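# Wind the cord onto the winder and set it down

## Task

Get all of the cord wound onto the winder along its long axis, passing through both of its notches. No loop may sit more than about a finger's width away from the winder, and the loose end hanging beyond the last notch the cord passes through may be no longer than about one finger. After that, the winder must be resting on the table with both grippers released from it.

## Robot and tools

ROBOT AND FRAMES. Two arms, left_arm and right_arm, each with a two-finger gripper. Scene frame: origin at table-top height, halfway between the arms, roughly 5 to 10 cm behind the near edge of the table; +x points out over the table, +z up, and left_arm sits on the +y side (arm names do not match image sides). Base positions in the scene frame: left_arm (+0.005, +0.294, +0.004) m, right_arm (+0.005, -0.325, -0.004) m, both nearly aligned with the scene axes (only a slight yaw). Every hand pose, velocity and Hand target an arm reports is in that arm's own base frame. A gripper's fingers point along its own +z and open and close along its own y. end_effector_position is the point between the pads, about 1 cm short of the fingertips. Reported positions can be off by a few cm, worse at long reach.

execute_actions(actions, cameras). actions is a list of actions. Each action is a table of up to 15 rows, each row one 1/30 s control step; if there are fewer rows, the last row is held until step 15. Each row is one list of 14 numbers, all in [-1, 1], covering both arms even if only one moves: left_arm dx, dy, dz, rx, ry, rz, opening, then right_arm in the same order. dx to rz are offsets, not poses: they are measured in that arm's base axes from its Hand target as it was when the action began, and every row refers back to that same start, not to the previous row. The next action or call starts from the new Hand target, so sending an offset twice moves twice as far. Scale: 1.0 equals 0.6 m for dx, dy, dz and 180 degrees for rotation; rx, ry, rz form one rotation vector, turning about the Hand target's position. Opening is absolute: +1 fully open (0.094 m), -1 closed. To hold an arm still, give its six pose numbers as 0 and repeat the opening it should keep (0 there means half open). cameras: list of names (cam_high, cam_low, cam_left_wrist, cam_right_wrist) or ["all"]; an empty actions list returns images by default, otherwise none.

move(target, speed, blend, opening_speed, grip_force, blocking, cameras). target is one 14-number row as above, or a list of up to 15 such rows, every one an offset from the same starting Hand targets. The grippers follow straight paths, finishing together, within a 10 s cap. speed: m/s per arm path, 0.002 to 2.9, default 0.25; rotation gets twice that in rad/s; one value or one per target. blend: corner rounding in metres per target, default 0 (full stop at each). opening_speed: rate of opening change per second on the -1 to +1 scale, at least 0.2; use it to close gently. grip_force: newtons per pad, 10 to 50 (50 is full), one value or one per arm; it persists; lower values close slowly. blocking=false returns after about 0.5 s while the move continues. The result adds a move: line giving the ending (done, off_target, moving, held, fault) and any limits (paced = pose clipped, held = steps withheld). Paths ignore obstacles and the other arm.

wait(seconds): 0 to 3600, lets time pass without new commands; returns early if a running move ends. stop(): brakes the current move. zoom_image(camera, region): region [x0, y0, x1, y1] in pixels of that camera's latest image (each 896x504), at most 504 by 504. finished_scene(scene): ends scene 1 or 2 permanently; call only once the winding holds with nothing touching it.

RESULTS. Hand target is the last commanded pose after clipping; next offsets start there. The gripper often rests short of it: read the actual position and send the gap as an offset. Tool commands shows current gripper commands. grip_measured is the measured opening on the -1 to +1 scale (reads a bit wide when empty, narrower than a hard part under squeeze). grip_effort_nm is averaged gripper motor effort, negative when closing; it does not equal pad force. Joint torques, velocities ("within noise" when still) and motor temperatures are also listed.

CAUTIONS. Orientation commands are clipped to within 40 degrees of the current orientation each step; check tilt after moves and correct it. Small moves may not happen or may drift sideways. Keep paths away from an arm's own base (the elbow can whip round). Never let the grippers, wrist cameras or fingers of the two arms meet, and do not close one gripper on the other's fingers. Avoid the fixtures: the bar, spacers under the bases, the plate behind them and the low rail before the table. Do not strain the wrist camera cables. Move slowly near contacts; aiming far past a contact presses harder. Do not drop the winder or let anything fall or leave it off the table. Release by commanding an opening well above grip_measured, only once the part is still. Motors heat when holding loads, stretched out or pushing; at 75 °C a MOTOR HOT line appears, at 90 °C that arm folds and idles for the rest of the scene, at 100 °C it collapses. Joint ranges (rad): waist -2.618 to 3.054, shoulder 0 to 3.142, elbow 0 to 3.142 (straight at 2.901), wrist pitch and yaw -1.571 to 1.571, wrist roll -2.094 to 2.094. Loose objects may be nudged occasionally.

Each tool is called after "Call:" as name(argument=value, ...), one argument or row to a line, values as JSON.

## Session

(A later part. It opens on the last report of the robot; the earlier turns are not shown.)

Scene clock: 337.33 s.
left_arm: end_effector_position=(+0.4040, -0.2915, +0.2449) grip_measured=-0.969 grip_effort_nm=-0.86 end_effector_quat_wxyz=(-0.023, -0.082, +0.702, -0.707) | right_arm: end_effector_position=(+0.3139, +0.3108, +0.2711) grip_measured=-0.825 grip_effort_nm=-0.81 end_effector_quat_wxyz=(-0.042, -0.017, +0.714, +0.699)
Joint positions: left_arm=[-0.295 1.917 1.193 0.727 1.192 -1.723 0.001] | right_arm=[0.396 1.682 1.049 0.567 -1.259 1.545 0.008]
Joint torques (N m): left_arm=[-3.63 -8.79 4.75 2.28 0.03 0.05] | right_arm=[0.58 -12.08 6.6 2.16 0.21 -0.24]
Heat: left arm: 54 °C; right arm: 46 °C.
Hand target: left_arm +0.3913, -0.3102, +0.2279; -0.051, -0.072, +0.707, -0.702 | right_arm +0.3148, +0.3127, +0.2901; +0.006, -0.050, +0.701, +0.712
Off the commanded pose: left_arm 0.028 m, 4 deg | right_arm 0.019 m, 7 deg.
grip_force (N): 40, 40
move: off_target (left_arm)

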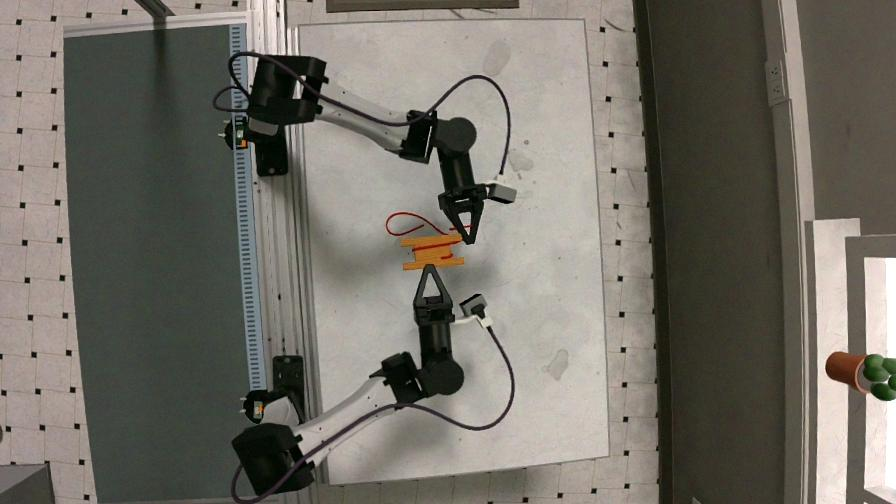

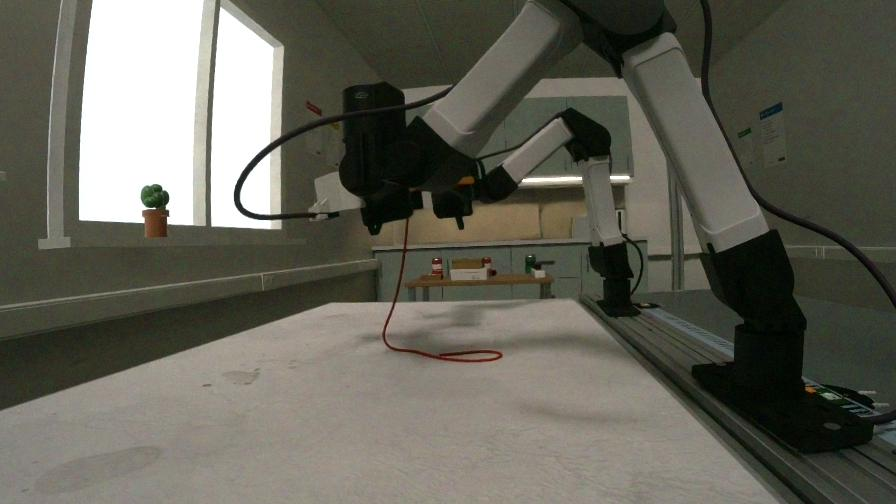

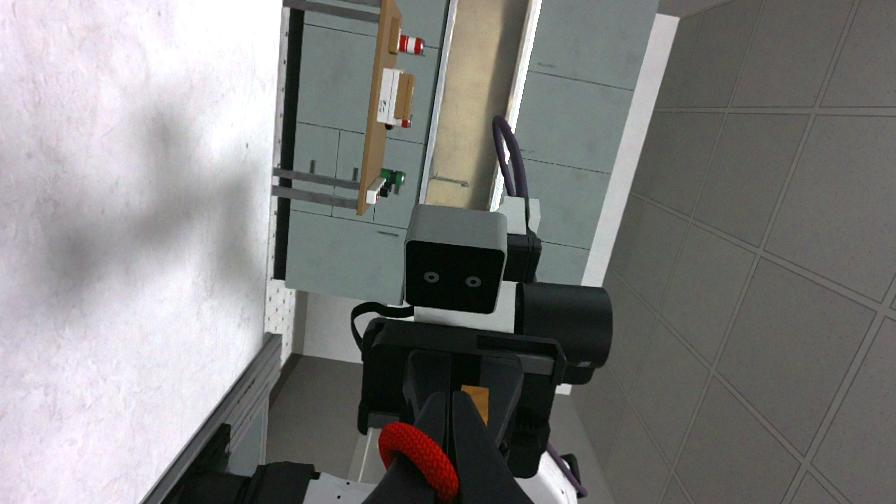

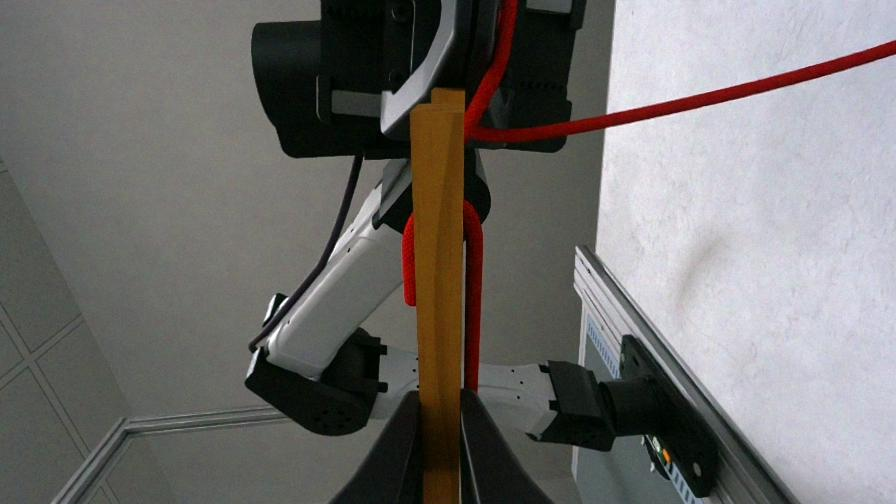

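Call:
move(
  target=[0.056, 0.034, 0.012, 0, 0, 0, -1, 0, 0, 0, 0, 0, 0, -0.95],
  speed=0.1,
  cameras=["cam_high", "cam_low", "cam_right_wrist", "cam_left_wrist"],
)

Call:
zoom_image(
  camera="cam_high",
  region=[380, 200, 500, 290],
)

Call:
zoom_image(
  camera="cam_low",
  region=[330, 130, 530, 250],
)

Scene clock: 346.00 s.
left_arm: end_effector_position=(+0.4152, -0.2899, +0.2466) grip_measured=-0.969 grip_effort_nm=-0.86 end_effector_quat_wxyz=(-0.039, -0.052, +0.702, -0.709) | right_arm: end_effector_position=(+0.3202, +0.3112, +0.2707) grip_measured=-0.825 grip_effort_nm=-0.81 end_effector_quat_wxyz=(-0.029, -0.005, +0.715, +0.699)
Joint positions: left_arm=[-0.274 1.991 1.293 0.727 1.278 -1.728 0.001] | right_arm=[0.396 1.682 1.049 0.567 -1.222 1.545 0.008]
Joint torques (N m): left_arm=[0.85 -9.16 7.76 1.57 -0.06 0.01] | right_arm=[0.59 -12.05 6.61 2.18 -0.05 -0.25]
Heat: left arm: 53 °C; right arm: 47 °C.
Hand target: left_arm +0.4249, -0.2898, +0.2350; -0.051, -0.072, +0.707, -0.702 | right_arm +0.3148, +0.3127, +0.2901; +0.006, -0.050, +0.701, +0.712
Off the commanded pose: left_arm 0.015 m, 3 deg | right_arm 0.020 m, 7 deg.
grip_force (N): 40, 40
move: off_target (left_arm)

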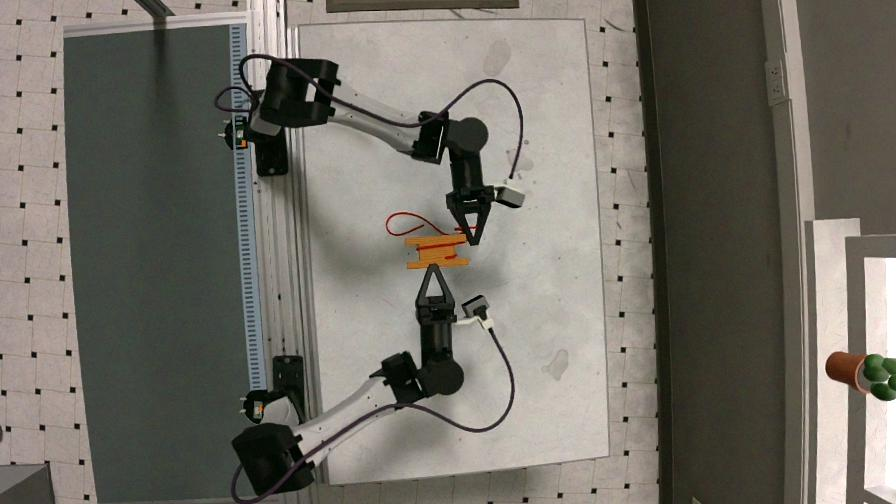

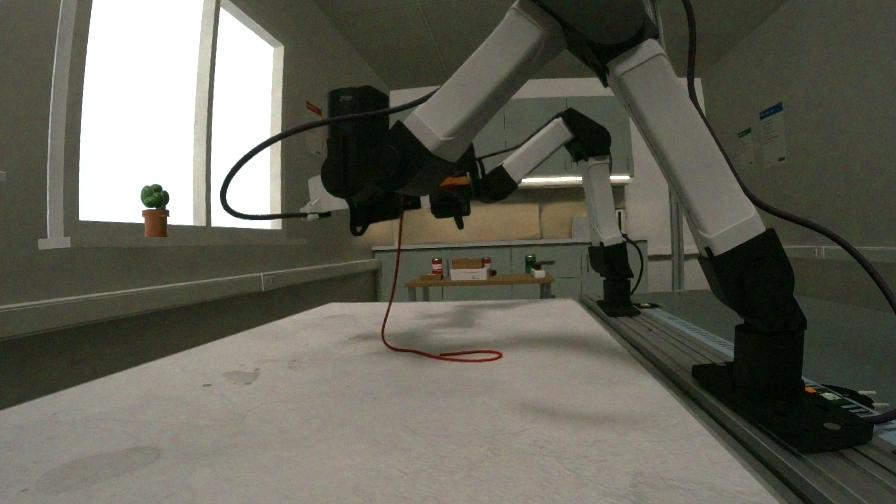

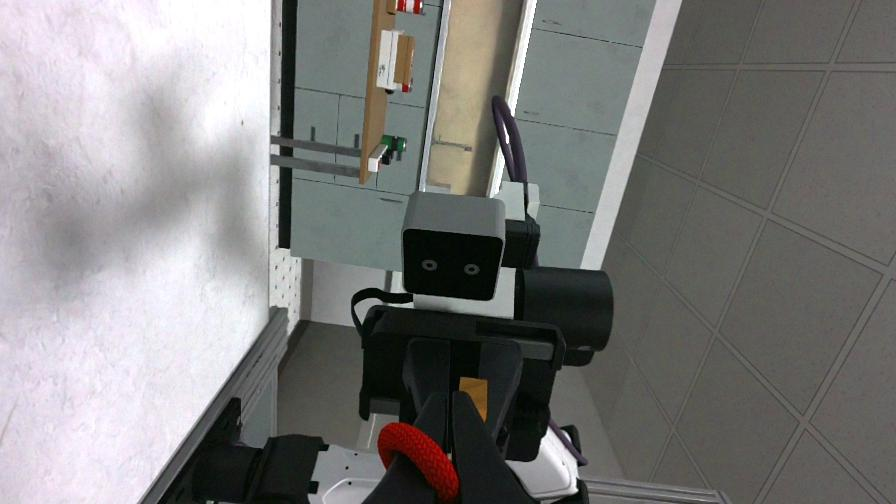

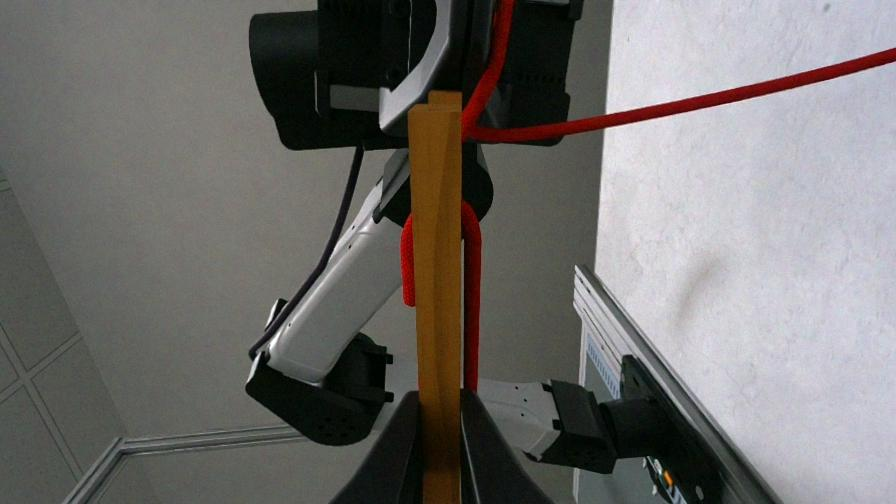

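Scaled by 4.200 from the camera's image (finer frame: 1280x720).

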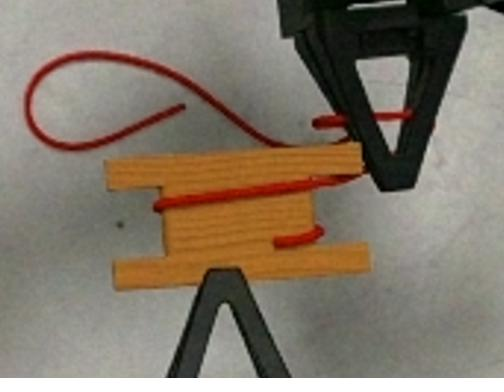

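Scaled by 2.520 from the camera's image (finer frame: 1280x720).

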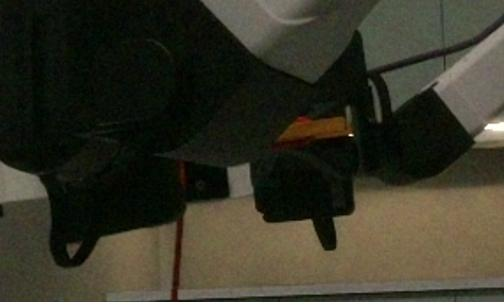

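Call:
move(
  target=[
    [-0.0217, 0, 0.025, 0, 0, 0, -1, 0, 0, 0, 0, 0, 0, -0.95],
    [-0.0217, 0, 0.025, 0, 0, 0, -0.7, 0, 0, 0, 0, 0, 0, -0.95],
    [-0.0217, 0.1167, 0.025, 0, 0, 0, -0.7, 0, 0, 0, 0, 0, 0, -0.95],
  ],
  speed=0.1,
  cameras=["cam_high", "cam_low", "cam_right_wrist", "cam_left_wrist"],
)

Call:
zoom_image(
  camera="cam_high",
  region=[380, 200, 500, 290],
)

Scene clock: 356.80 s.
left_arm: end_effector_position=(+0.4217, -0.2219, +0.2421) grip_measured=-0.703 grip_effort_nm=0.12 end_effector_quat_wxyz=(-0.050, -0.082, +0.704, -0.704) | right_arm: end_effector_position=(+0.3204, +0.3112, +0.2733) grip_measured=-0.825 grip_effort_nm=-0.81 end_effector_quat_wxyz=(-0.021, -0.012, +0.712, +0.701)
Joint positions: left_arm=[-0.116 1.949 1.241 0.676 1.41 -1.728 0.014] | right_arm=[0.396 1.682 1.049 0.587 -1.222 1.541 0.008]
Joint torques (N m): left_arm=[0.64 -14.87 4.62 1.61 0.13 0.2] | right_arm=[0.61 -11.89 6.53 2.06 -0.04 -0.19]
Motor temperatures (°C): left_arm=[28 55 42 47 28 29 28] | right_arm=[28 49 47 37 26 29 30]
Heat: left arm: 55 °C; right arm: 49 °C.
Hand target: left_arm +0.4119, -0.2198, +0.2500; -0.051, -0.072, +0.707, -0.702 | right_arm +0.3148, +0.3127, +0.2901; +0.006, -0.050, +0.701, +0.712
Off the commanded pose: left_arm 0.013 m, 1 deg | right_arm 0.018 m, 6 deg.
grip_force (N): 40, 40
move: off_target (left_arm)

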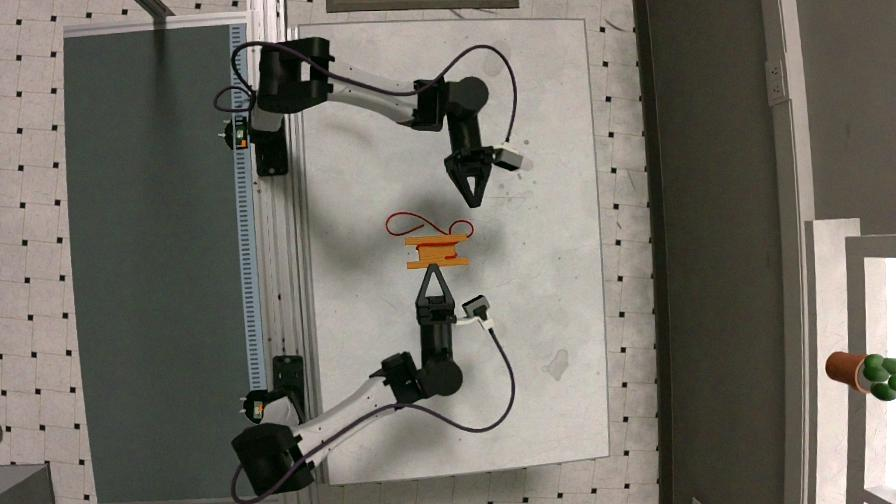

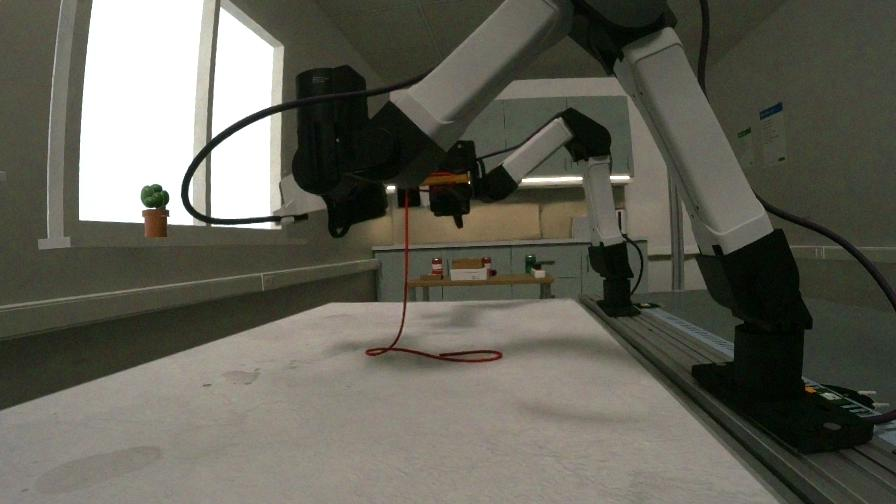

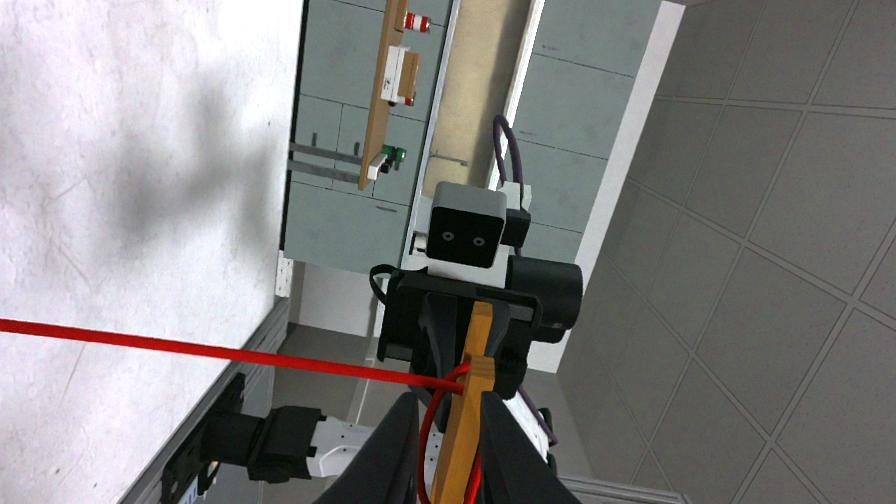

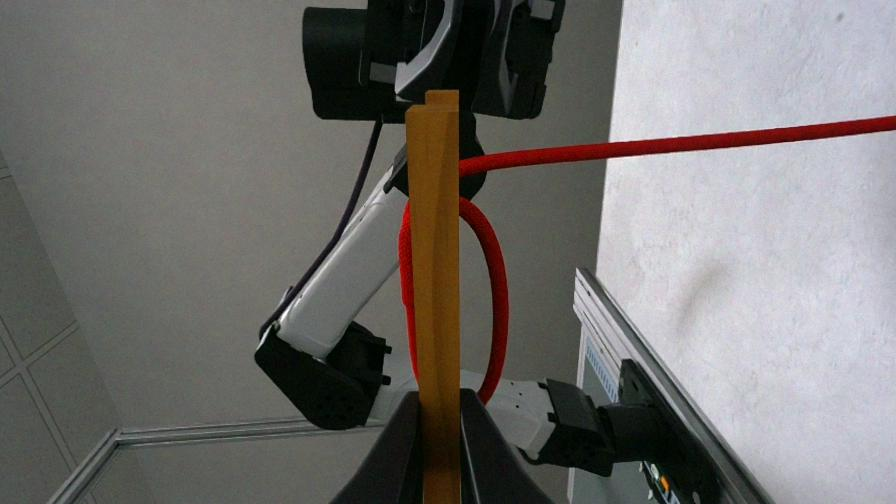

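Scaled by 4.200 from the camera's image (finer frame: 1280x720).

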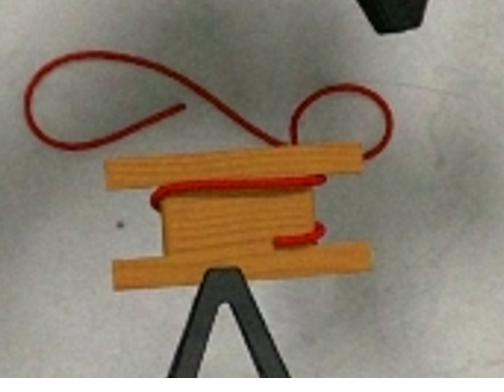

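Call:
move(
  target=[
    [-0.08, 0.0, 0.04, -0.0008, -0.03, 0, -0.45, 0, 0, 0.025, 0.0314, -0.4994, -0.0061, -0.95],
    [-0.1552, -0.0137, 0.075, -0.0016, -0.0556, 0, -0.45, 0, 0, 0.05, 0.0628, -0.9988, -0.0122, -0.95],
  ],
  speed=0.45,
  blend=[0.05, 0],
  cameras=["all"],
)

Call:
zoom_image(
  camera="cam_high",
  region=[360, 190, 500, 290],
)

Scene clock: 384.37 s.
left_arm: end_effector_position=(+0.3220, -0.2273, +0.2934) grip_measured=-0.453 grip_effort_nm=0.12 end_effector_quat_wxyz=(+0.002, -0.007, +0.705, -0.710) | right_arm: end_effector_position=(+0.3206, +0.3113, +0.2997) grip_measured=-0.825 grip_effort_nm=-0.81 end_effector_quat_wxyz=(+0.709, -0.705, -0.032, +0.001)
Joint positions: left_arm=[-0.165 1.548 0.95 0.638 1.393 -1.617 0.026] | right_arm=[0.396 1.657 1.101 0.569 -1.222 -1.603 0.008]
Joint torques (N m): left_arm=[-0.14 -10.19 5.03 1.6 -0.24 0.2] | right_arm=[0.58 -12.52 8.87 1.11 -0.01 -0.04]
Motor temperatures (°C): left_arm=[28 66 40 46 28 30 27] | right_arm=[28 50 47 36 26 29 30]
Heat: left arm: 66 °C; right arm: 50 °C.
Hand target: left_arm +0.3187, -0.2280, +0.2951; +0.011, -0.010, +0.707, -0.707 | right_arm +0.3148, +0.3127, +0.3201; +0.711, -0.701, -0.051, -0.007
Off the commanded pose: left_arm 0.004 m, 1 deg | right_arm 0.021 m, 2 deg.
grip_force (N): 40, 40
move: off_target (right_arm)

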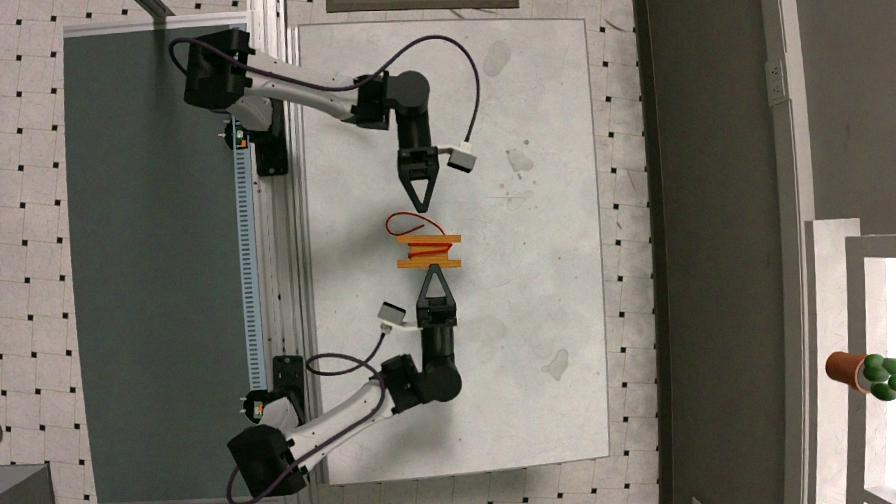

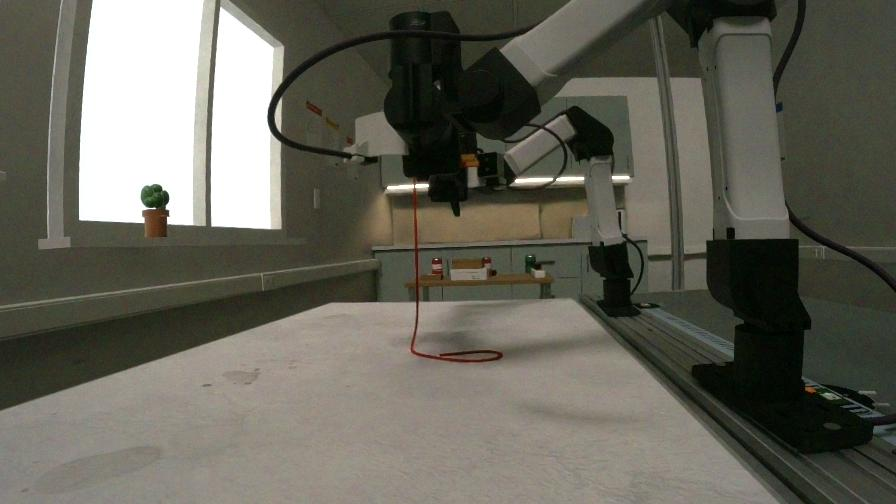

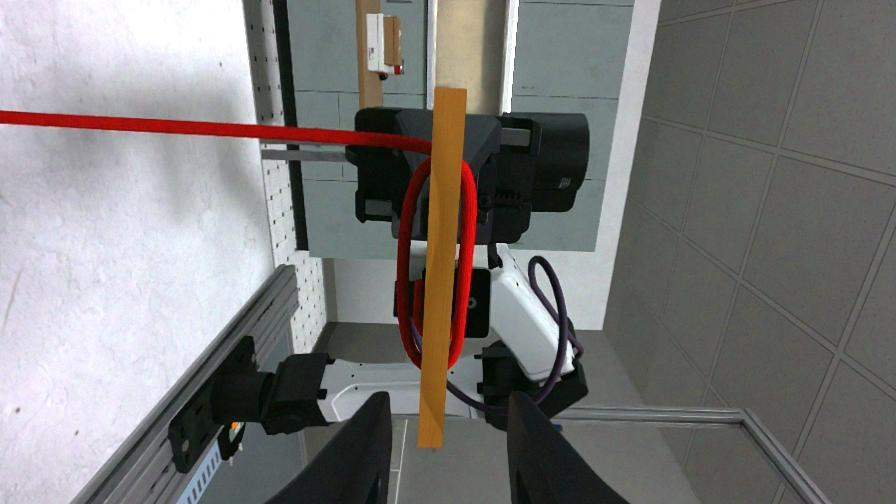

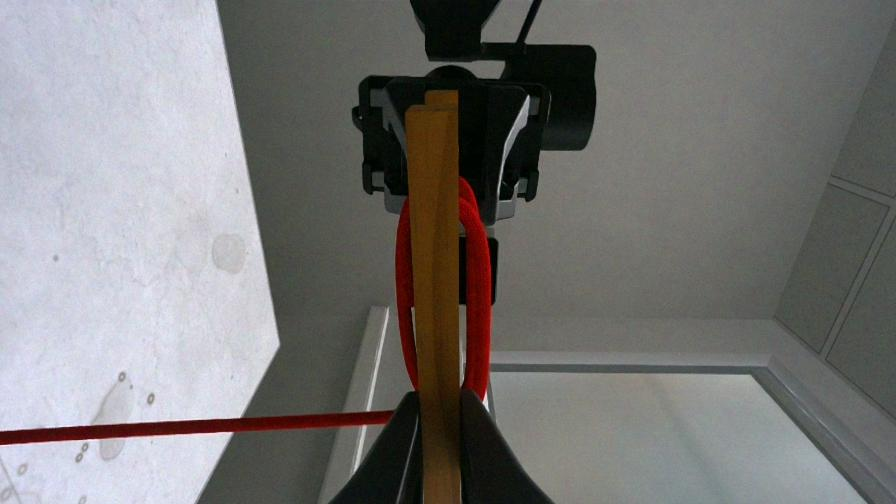

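Scaled by 3.600 from the camera's image (finer frame: 1280x720).

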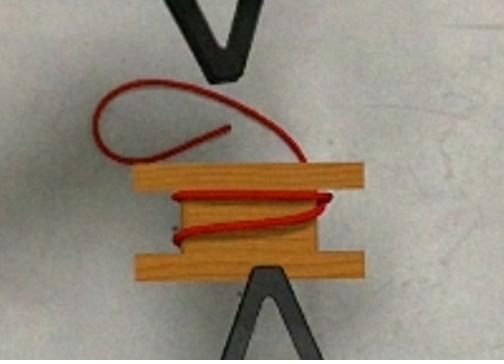

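Call:
move(
  target=[
    [-0.0027, -0.0967, -0.004, 0, 0, 0, -0.45, 0, 0, 0, 0, 0.0167, 0, -0.95],
    [-0.0027, -0.0967, -0.004, 0, 0, 0, -0.95, 0, 0, 0, 0, 0.0167, 0, -0.95],
  ],
  speed=0.15,
  cameras=["cam_high", "cam_left_wrist", "cam_right_wrist"],
)

Call:
zoom_image(
  camera="cam_high",
  region=[360, 190, 500, 290],
)

Scene clock: 395.13 s.
left_arm: end_effector_position=(+0.3105, -0.2820, +0.2915) grip_measured=-0.766 grip_effort_nm=-0.86 end_effector_quat_wxyz=(+0.007, -0.004, +0.704, -0.710) | right_arm: end_effector_position=(+0.3206, +0.3113, +0.2991) grip_measured=-0.825 grip_effort_nm=-0.81 end_effector_quat_wxyz=(+0.708, -0.706, -0.019, +0.015)
Joint positions: left_arm=[-0.338 1.556 0.955 0.624 1.216 -1.588 0.011] | right_arm=[0.396 1.657 1.101 0.564 -1.222 -1.569 0.008]
Joint torques (N m): left_arm=[-0.28 -6.61 8.36 1.74 -0.23 0.11] | right_arm=[0.58 -12.51 8.69 1.21 0 0.17]
Motor temperatures (°C): left_arm=[28 63 41 45 28 30 27] | right_arm=[28 51 48 35 26 29 30]
Heat: left arm: 63 °C; right arm: 51 °C.
Hand target: left_arm +0.3172, -0.2860, +0.2926; +0.011, -0.010, +0.707, -0.707 | right_arm +0.3148, +0.3127, +0.3201; +0.712, -0.701, -0.032, +0.012
Off the commanded pose: left_arm 0.008 m, 1 deg | right_arm 0.022 m, 2 deg.
grip_force (N): 40, 40
move: off_target (right_arm)

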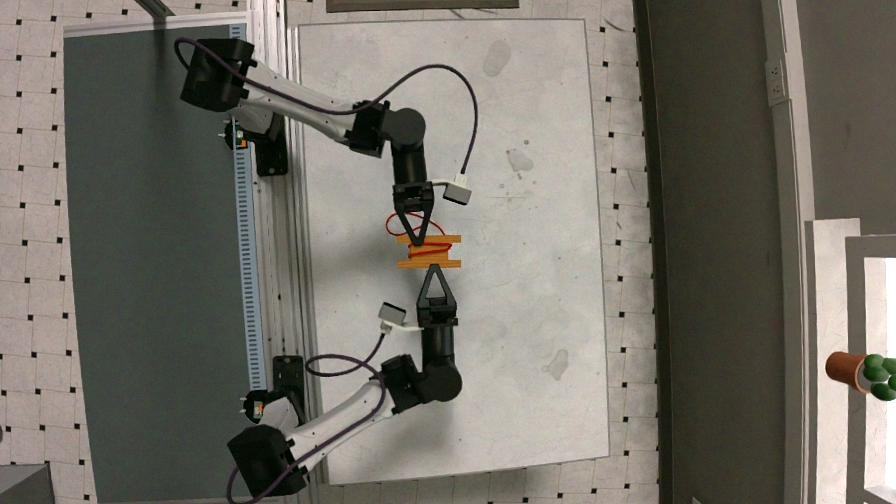

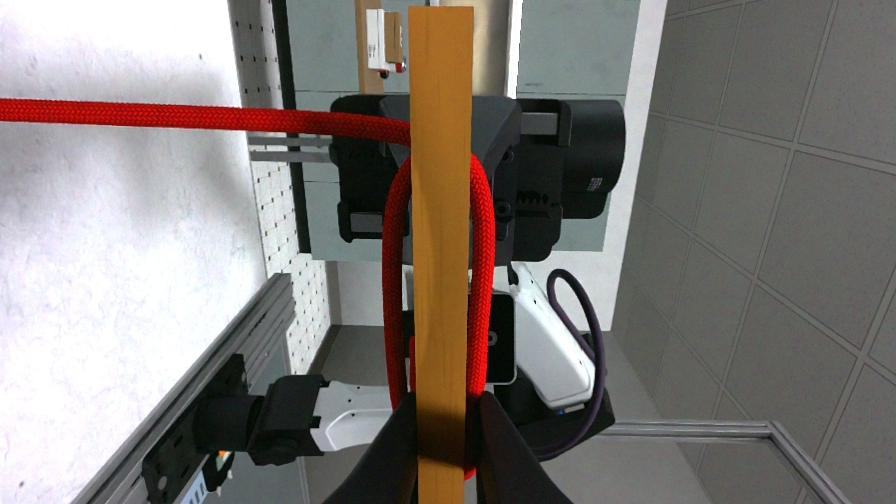

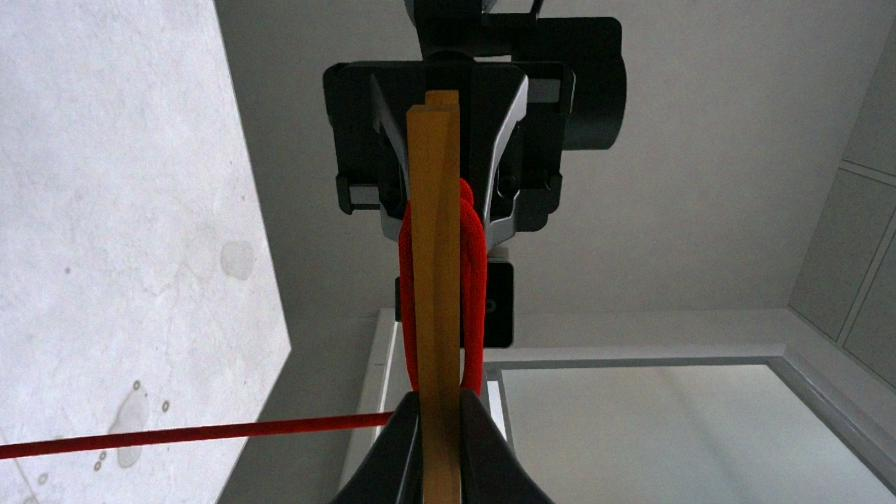

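Scaled by 3.600 from the camera's image (finer frame: 1280x720).

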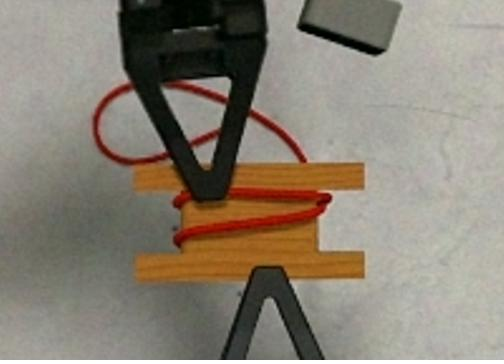

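Call:
move(
  target=[
    [0, 0.0133, 0, 0, 0, 0, -0.45, 0, 0, 0, 0, 0, 0, -0.95],
    [0, 0.0133, 0, 0, 0, 0, -0.95, 0, 0, 0, 0, 0, 0, -0.95],
  ],
  speed=0.08,
  cameras=["cam_high", "cam_left_wrist", "cam_low"],
)

Call:
zoom_image(
  camera="cam_high",
  region=[360, 190, 500, 290],
)

Scene clock: 403.17 s.
left_arm: end_effector_position=(+0.3134, -0.2788, +0.2915) grip_measured=-0.775 grip_effort_nm=-0.86 end_effector_quat_wxyz=(+0.011, -0.008, +0.704, -0.710) | right_arm: end_effector_position=(+0.3203, +0.3112, +0.2995) grip_measured=-0.825 grip_effort_nm=-0.81 end_effector_quat_wxyz=(+0.708, -0.706, -0.019, +0.015)
Joint positions: left_arm=[-0.327 1.556 0.955 0.624 1.216 -1.588 0.011] | right_arm=[0.396 1.655 1.101 0.561 -1.222 -1.569 0.008]
Joint torques (N m): left_arm=[0.84 -7.45 7.64 1.77 0.04 0.1] | right_arm=[0.59 -12.34 8.72 1.23 0 0.17]
Motor temperatures (°C): left_arm=[28 60 41 45 28 30 27] | right_arm=[28 52 48 34 26 29 30]
Heat: left arm: 60 °C; right arm: 52 °C.
Hand target: left_arm +0.3171, -0.2781, +0.2926; +0.011, -0.010, +0.707, -0.707 | right_arm +0.3147, +0.3127, +0.3202; +0.712, -0.701, -0.032, +0.012
Off the commanded pose: left_arm 0.004 m, 1 deg | right_arm 0.021 m, 2 deg.
grip_force (N): 40, 40
move: done
Images, in order (width x height): cam_high 896x504, cam_low 896x504, cam_left_wrist 896x504.

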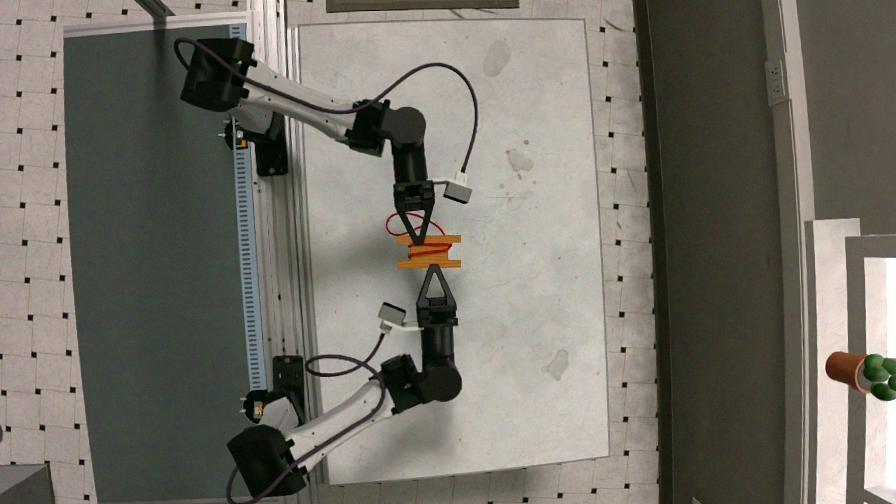

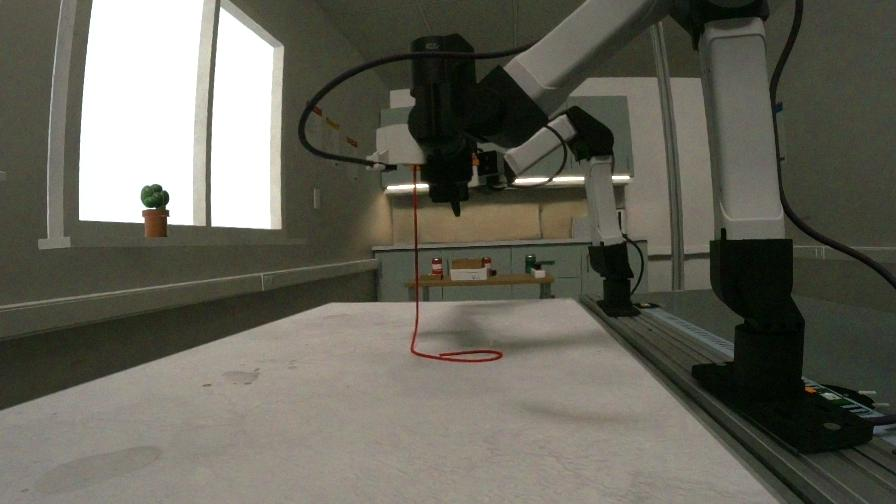

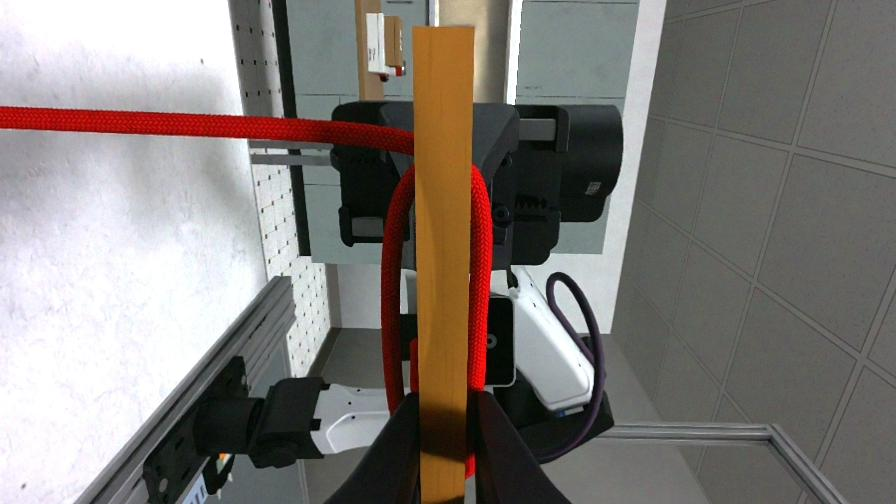

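Scaled by 3.600 from the camera's image (finer frame: 1280x720).

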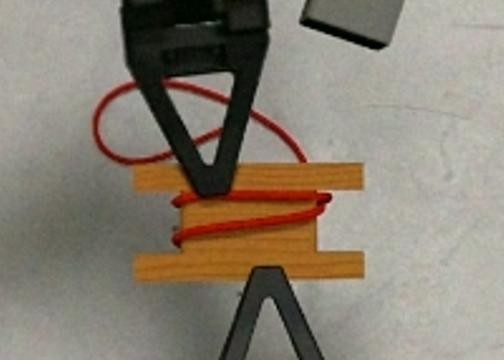

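Call:
move(
  target=[
    [0, 0, 0, 0, 0, 0, -0.95, 0, -0.003, 0, 0, 0, 0, -0.4],
    [0, 0, 0, 0, 0, 0, -0.95, 0.006, -0.0998, 0, 0, 0, 0, -0.4],
    [0, 0, 0, 0.0149, -0.4997, 0, -0.95, -0.015, -0.0998, 0, -0.0312, 0.4987, 0.0076, -0.4],
    [0, 0, 0, 0.0297, -0.9994, 0, -0.95, -0.0173, -0.0998, 0, -0.0624, 0.9974, 0.0152, -0.4],
  ],
  speed=[0.1, 0.2, 0.5, 0.5],
  blend=[0, 0.01, 0.05, 0],
  cameras=["all"],
)

Call:
zoom_image(
  camera="cam_high",
  region=[360, 190, 500, 290],
)

Scene clock: 416.07 s.
left_arm: end_effector_position=(+0.3186, -0.2805, +0.2758) grip_measured=-0.785 grip_effort_nm=-0.86 end_effector_quat_wxyz=(+0.704, +0.709, +0.027, -0.007) | right_arm: end_effector_position=(+0.3075, +0.2544, +0.3152) grip_measured=-0.402 grip_effort_nm=0.12 end_effector_quat_wxyz=(-0.029, -0.025, +0.713, +0.700)
Joint positions: left_arm=[-0.327 1.59 0.948 0.62 1.215 1.543 0.01] | right_arm=[0.247 1.534 1.087 0.348 -1.399 1.48 0.028]
Joint torques (N m): left_arm=[0.81 -10.77 7.95 1.63 -0.05 0.11] | right_arm=[-0.18 -10.81 4.72 1.89 0.08 0.07]
Motor temperatures (°C): left_arm=[28 57 41 46 28 29 27] | right_arm=[28 53 49 34 26 29 30]
Heat: left arm: 57 °C; right arm: 53 °C.
Hand target: left_arm +0.3171, -0.2781, +0.2927; +0.707, +0.707, +0.011, +0.011 | right_arm +0.3043, +0.2528, +0.3200; -0.011, -0.033, +0.701, +0.713
Off the commanded pose: left_arm 0.017 m, 3 deg | right_arm 0.006 m, 3 deg.
grip_force (N): 40, 40
move: off_target (left_arm, right_arm)

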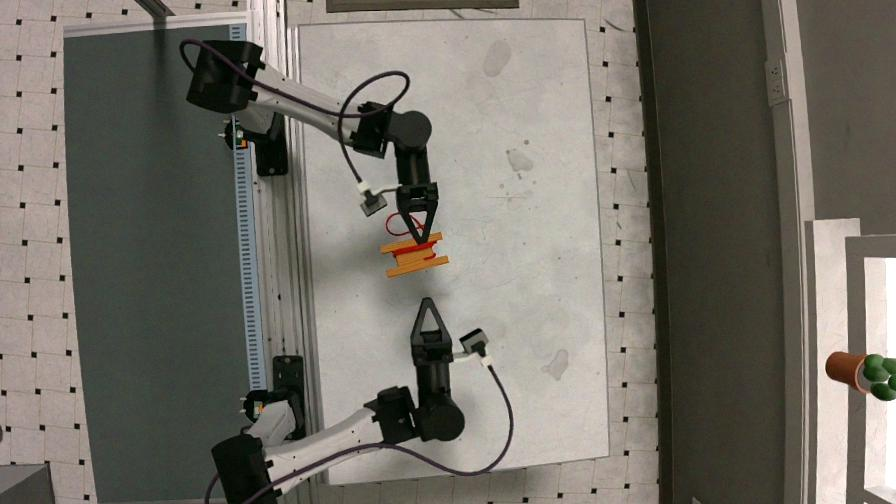

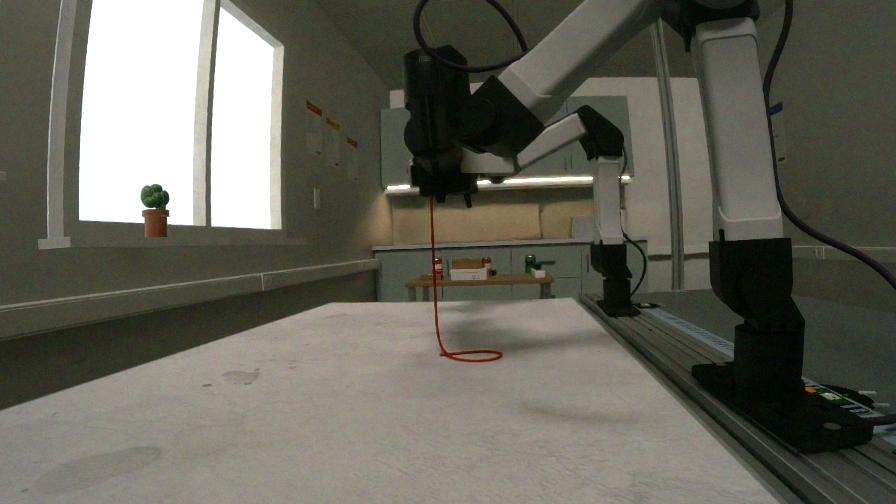

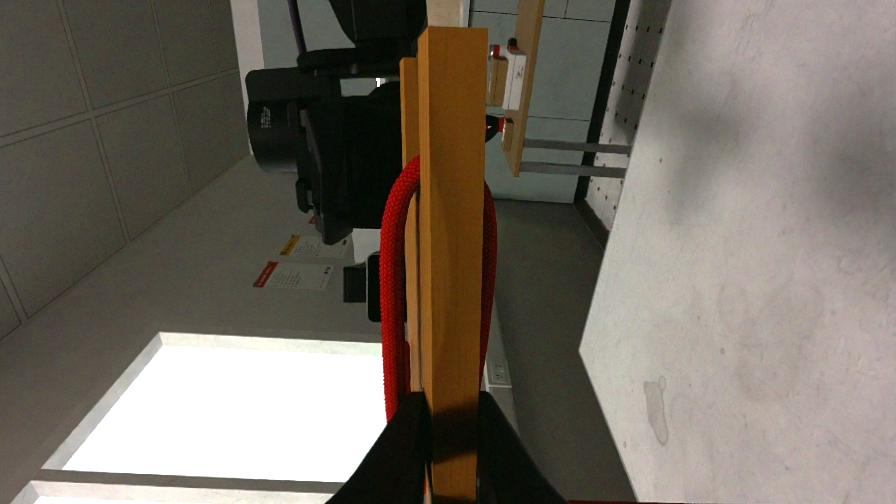

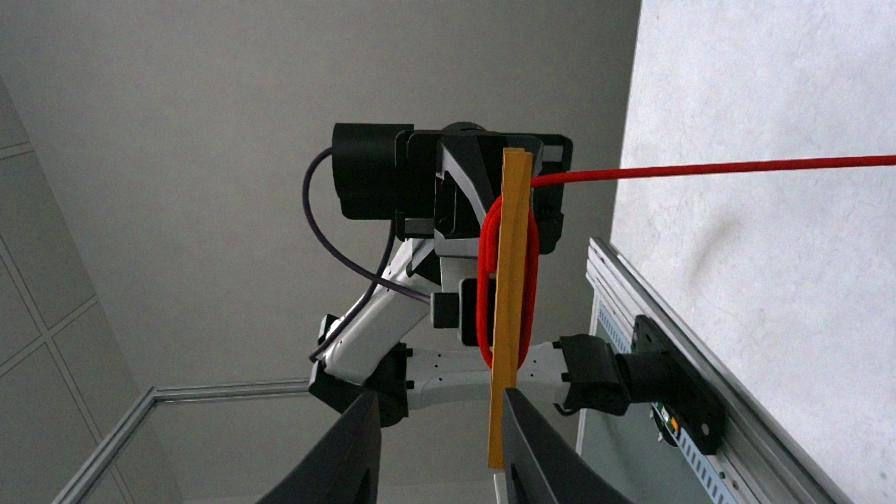

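Scaled by 3.600 from the camera's image (finer frame: 1280x720).

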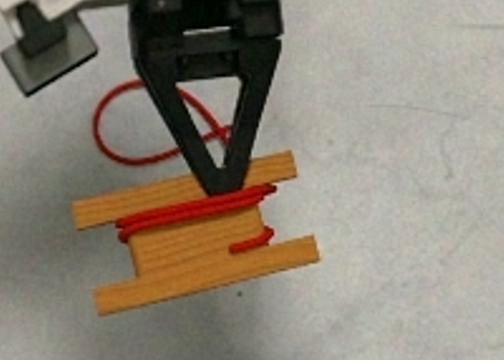

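Call:
move(
  target=[
    [0, 0, 0, 0, 0, 0, -0.98, -0.0363, 0.01, -0.0325, 0, 0, 0, -0.4],
    [0, 0, 0, 0, 0, 0, -0.98, -0.0363, 0.0868, -0.0325, 0, 0, 0, -0.4],
    [0, 0, 0, 0, 0, 0, -0.98, -0.0363, 0.0868, -0.0325, 0, 0, 0, -0.98],
  ],
  speed=[0.15, 0.15, 0.1],
  grip_force=[48, 48],
  cameras=["cam_high", "cam_right_wrist"],
)

Call:
zoom_image(
  camera="cam_high",
  region=[360, 190, 500, 290],
)

Scene clock: 429.83 s.
left_arm: end_effector_position=(+0.3186, -0.2804, +0.2746) grip_measured=-0.796 grip_effort_nm=-1.01 end_effector_quat_wxyz=(+0.703, +0.711, +0.025, -0.005) | right_arm: end_effector_position=(+0.2792, +0.3001, +0.2902) grip_measured=-0.827 grip_effort_nm=-0.95 end_effector_quat_wxyz=(-0.027, -0.016, +0.708, +0.705)
Joint positions: left_arm=[-0.327 1.59 0.948 0.61 1.215 1.558 0.01] | right_arm=[0.411 1.514 0.928 0.577 -1.221 1.577 0.008]
Joint torques (N m): left_arm=[0.81 -10.81 7.99 1.7 -0.05 0.08] | right_arm=[0.7 -6.91 8.21 1.93 0.15 0.03]
Motor temperatures (°C): left_arm=[28 57 41 44 28 29 28] | right_arm=[28 51 49 36 26 29 29]
Heat: left arm: 57 °C; right arm: 51 °C.
Hand target: left_arm +0.3171, -0.2781, +0.2927; +0.707, +0.707, +0.011, +0.011 | right_arm +0.2826, +0.3049, +0.3005; -0.011, -0.033, +0.701, +0.713
Off the commanded pose: left_arm 0.018 m, 2 deg | right_arm 0.012 m, 3 deg.
grip_force (N): 48, 48
move: off_target (right_arm); target 3's new opening was sent with right_arm's hand 0.013 m and 3 deg from that target

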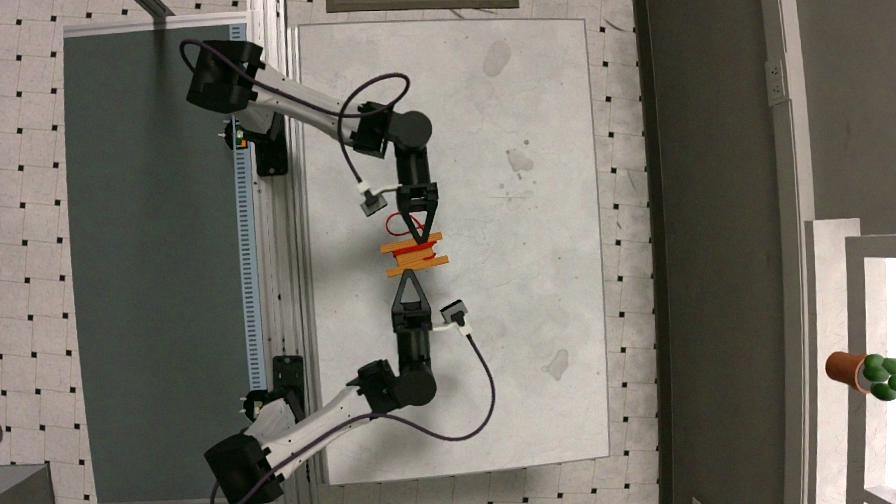

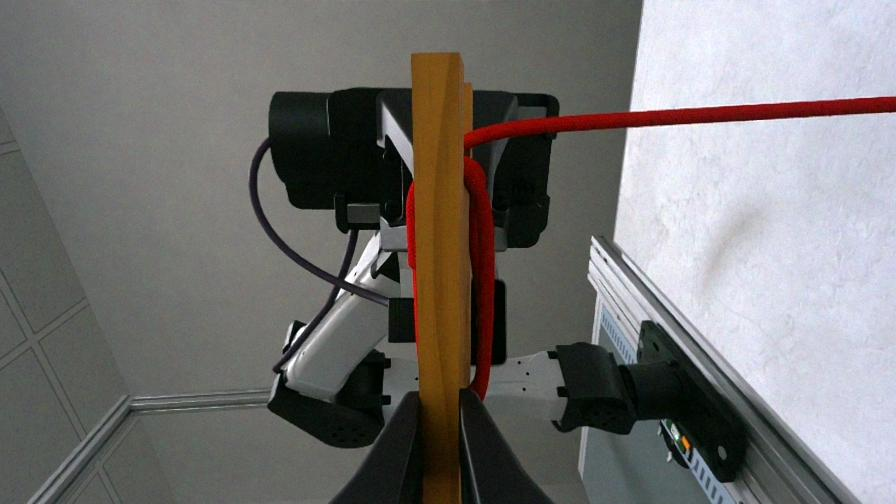

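Scaled by 3.600 from the camera's image (finer frame: 1280x720).

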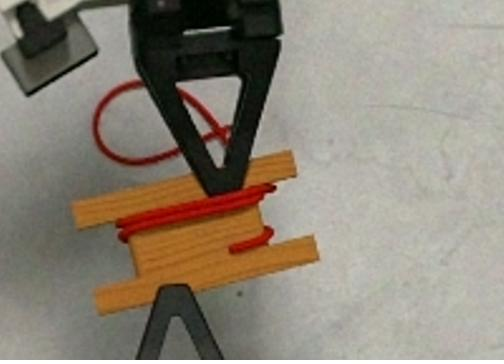

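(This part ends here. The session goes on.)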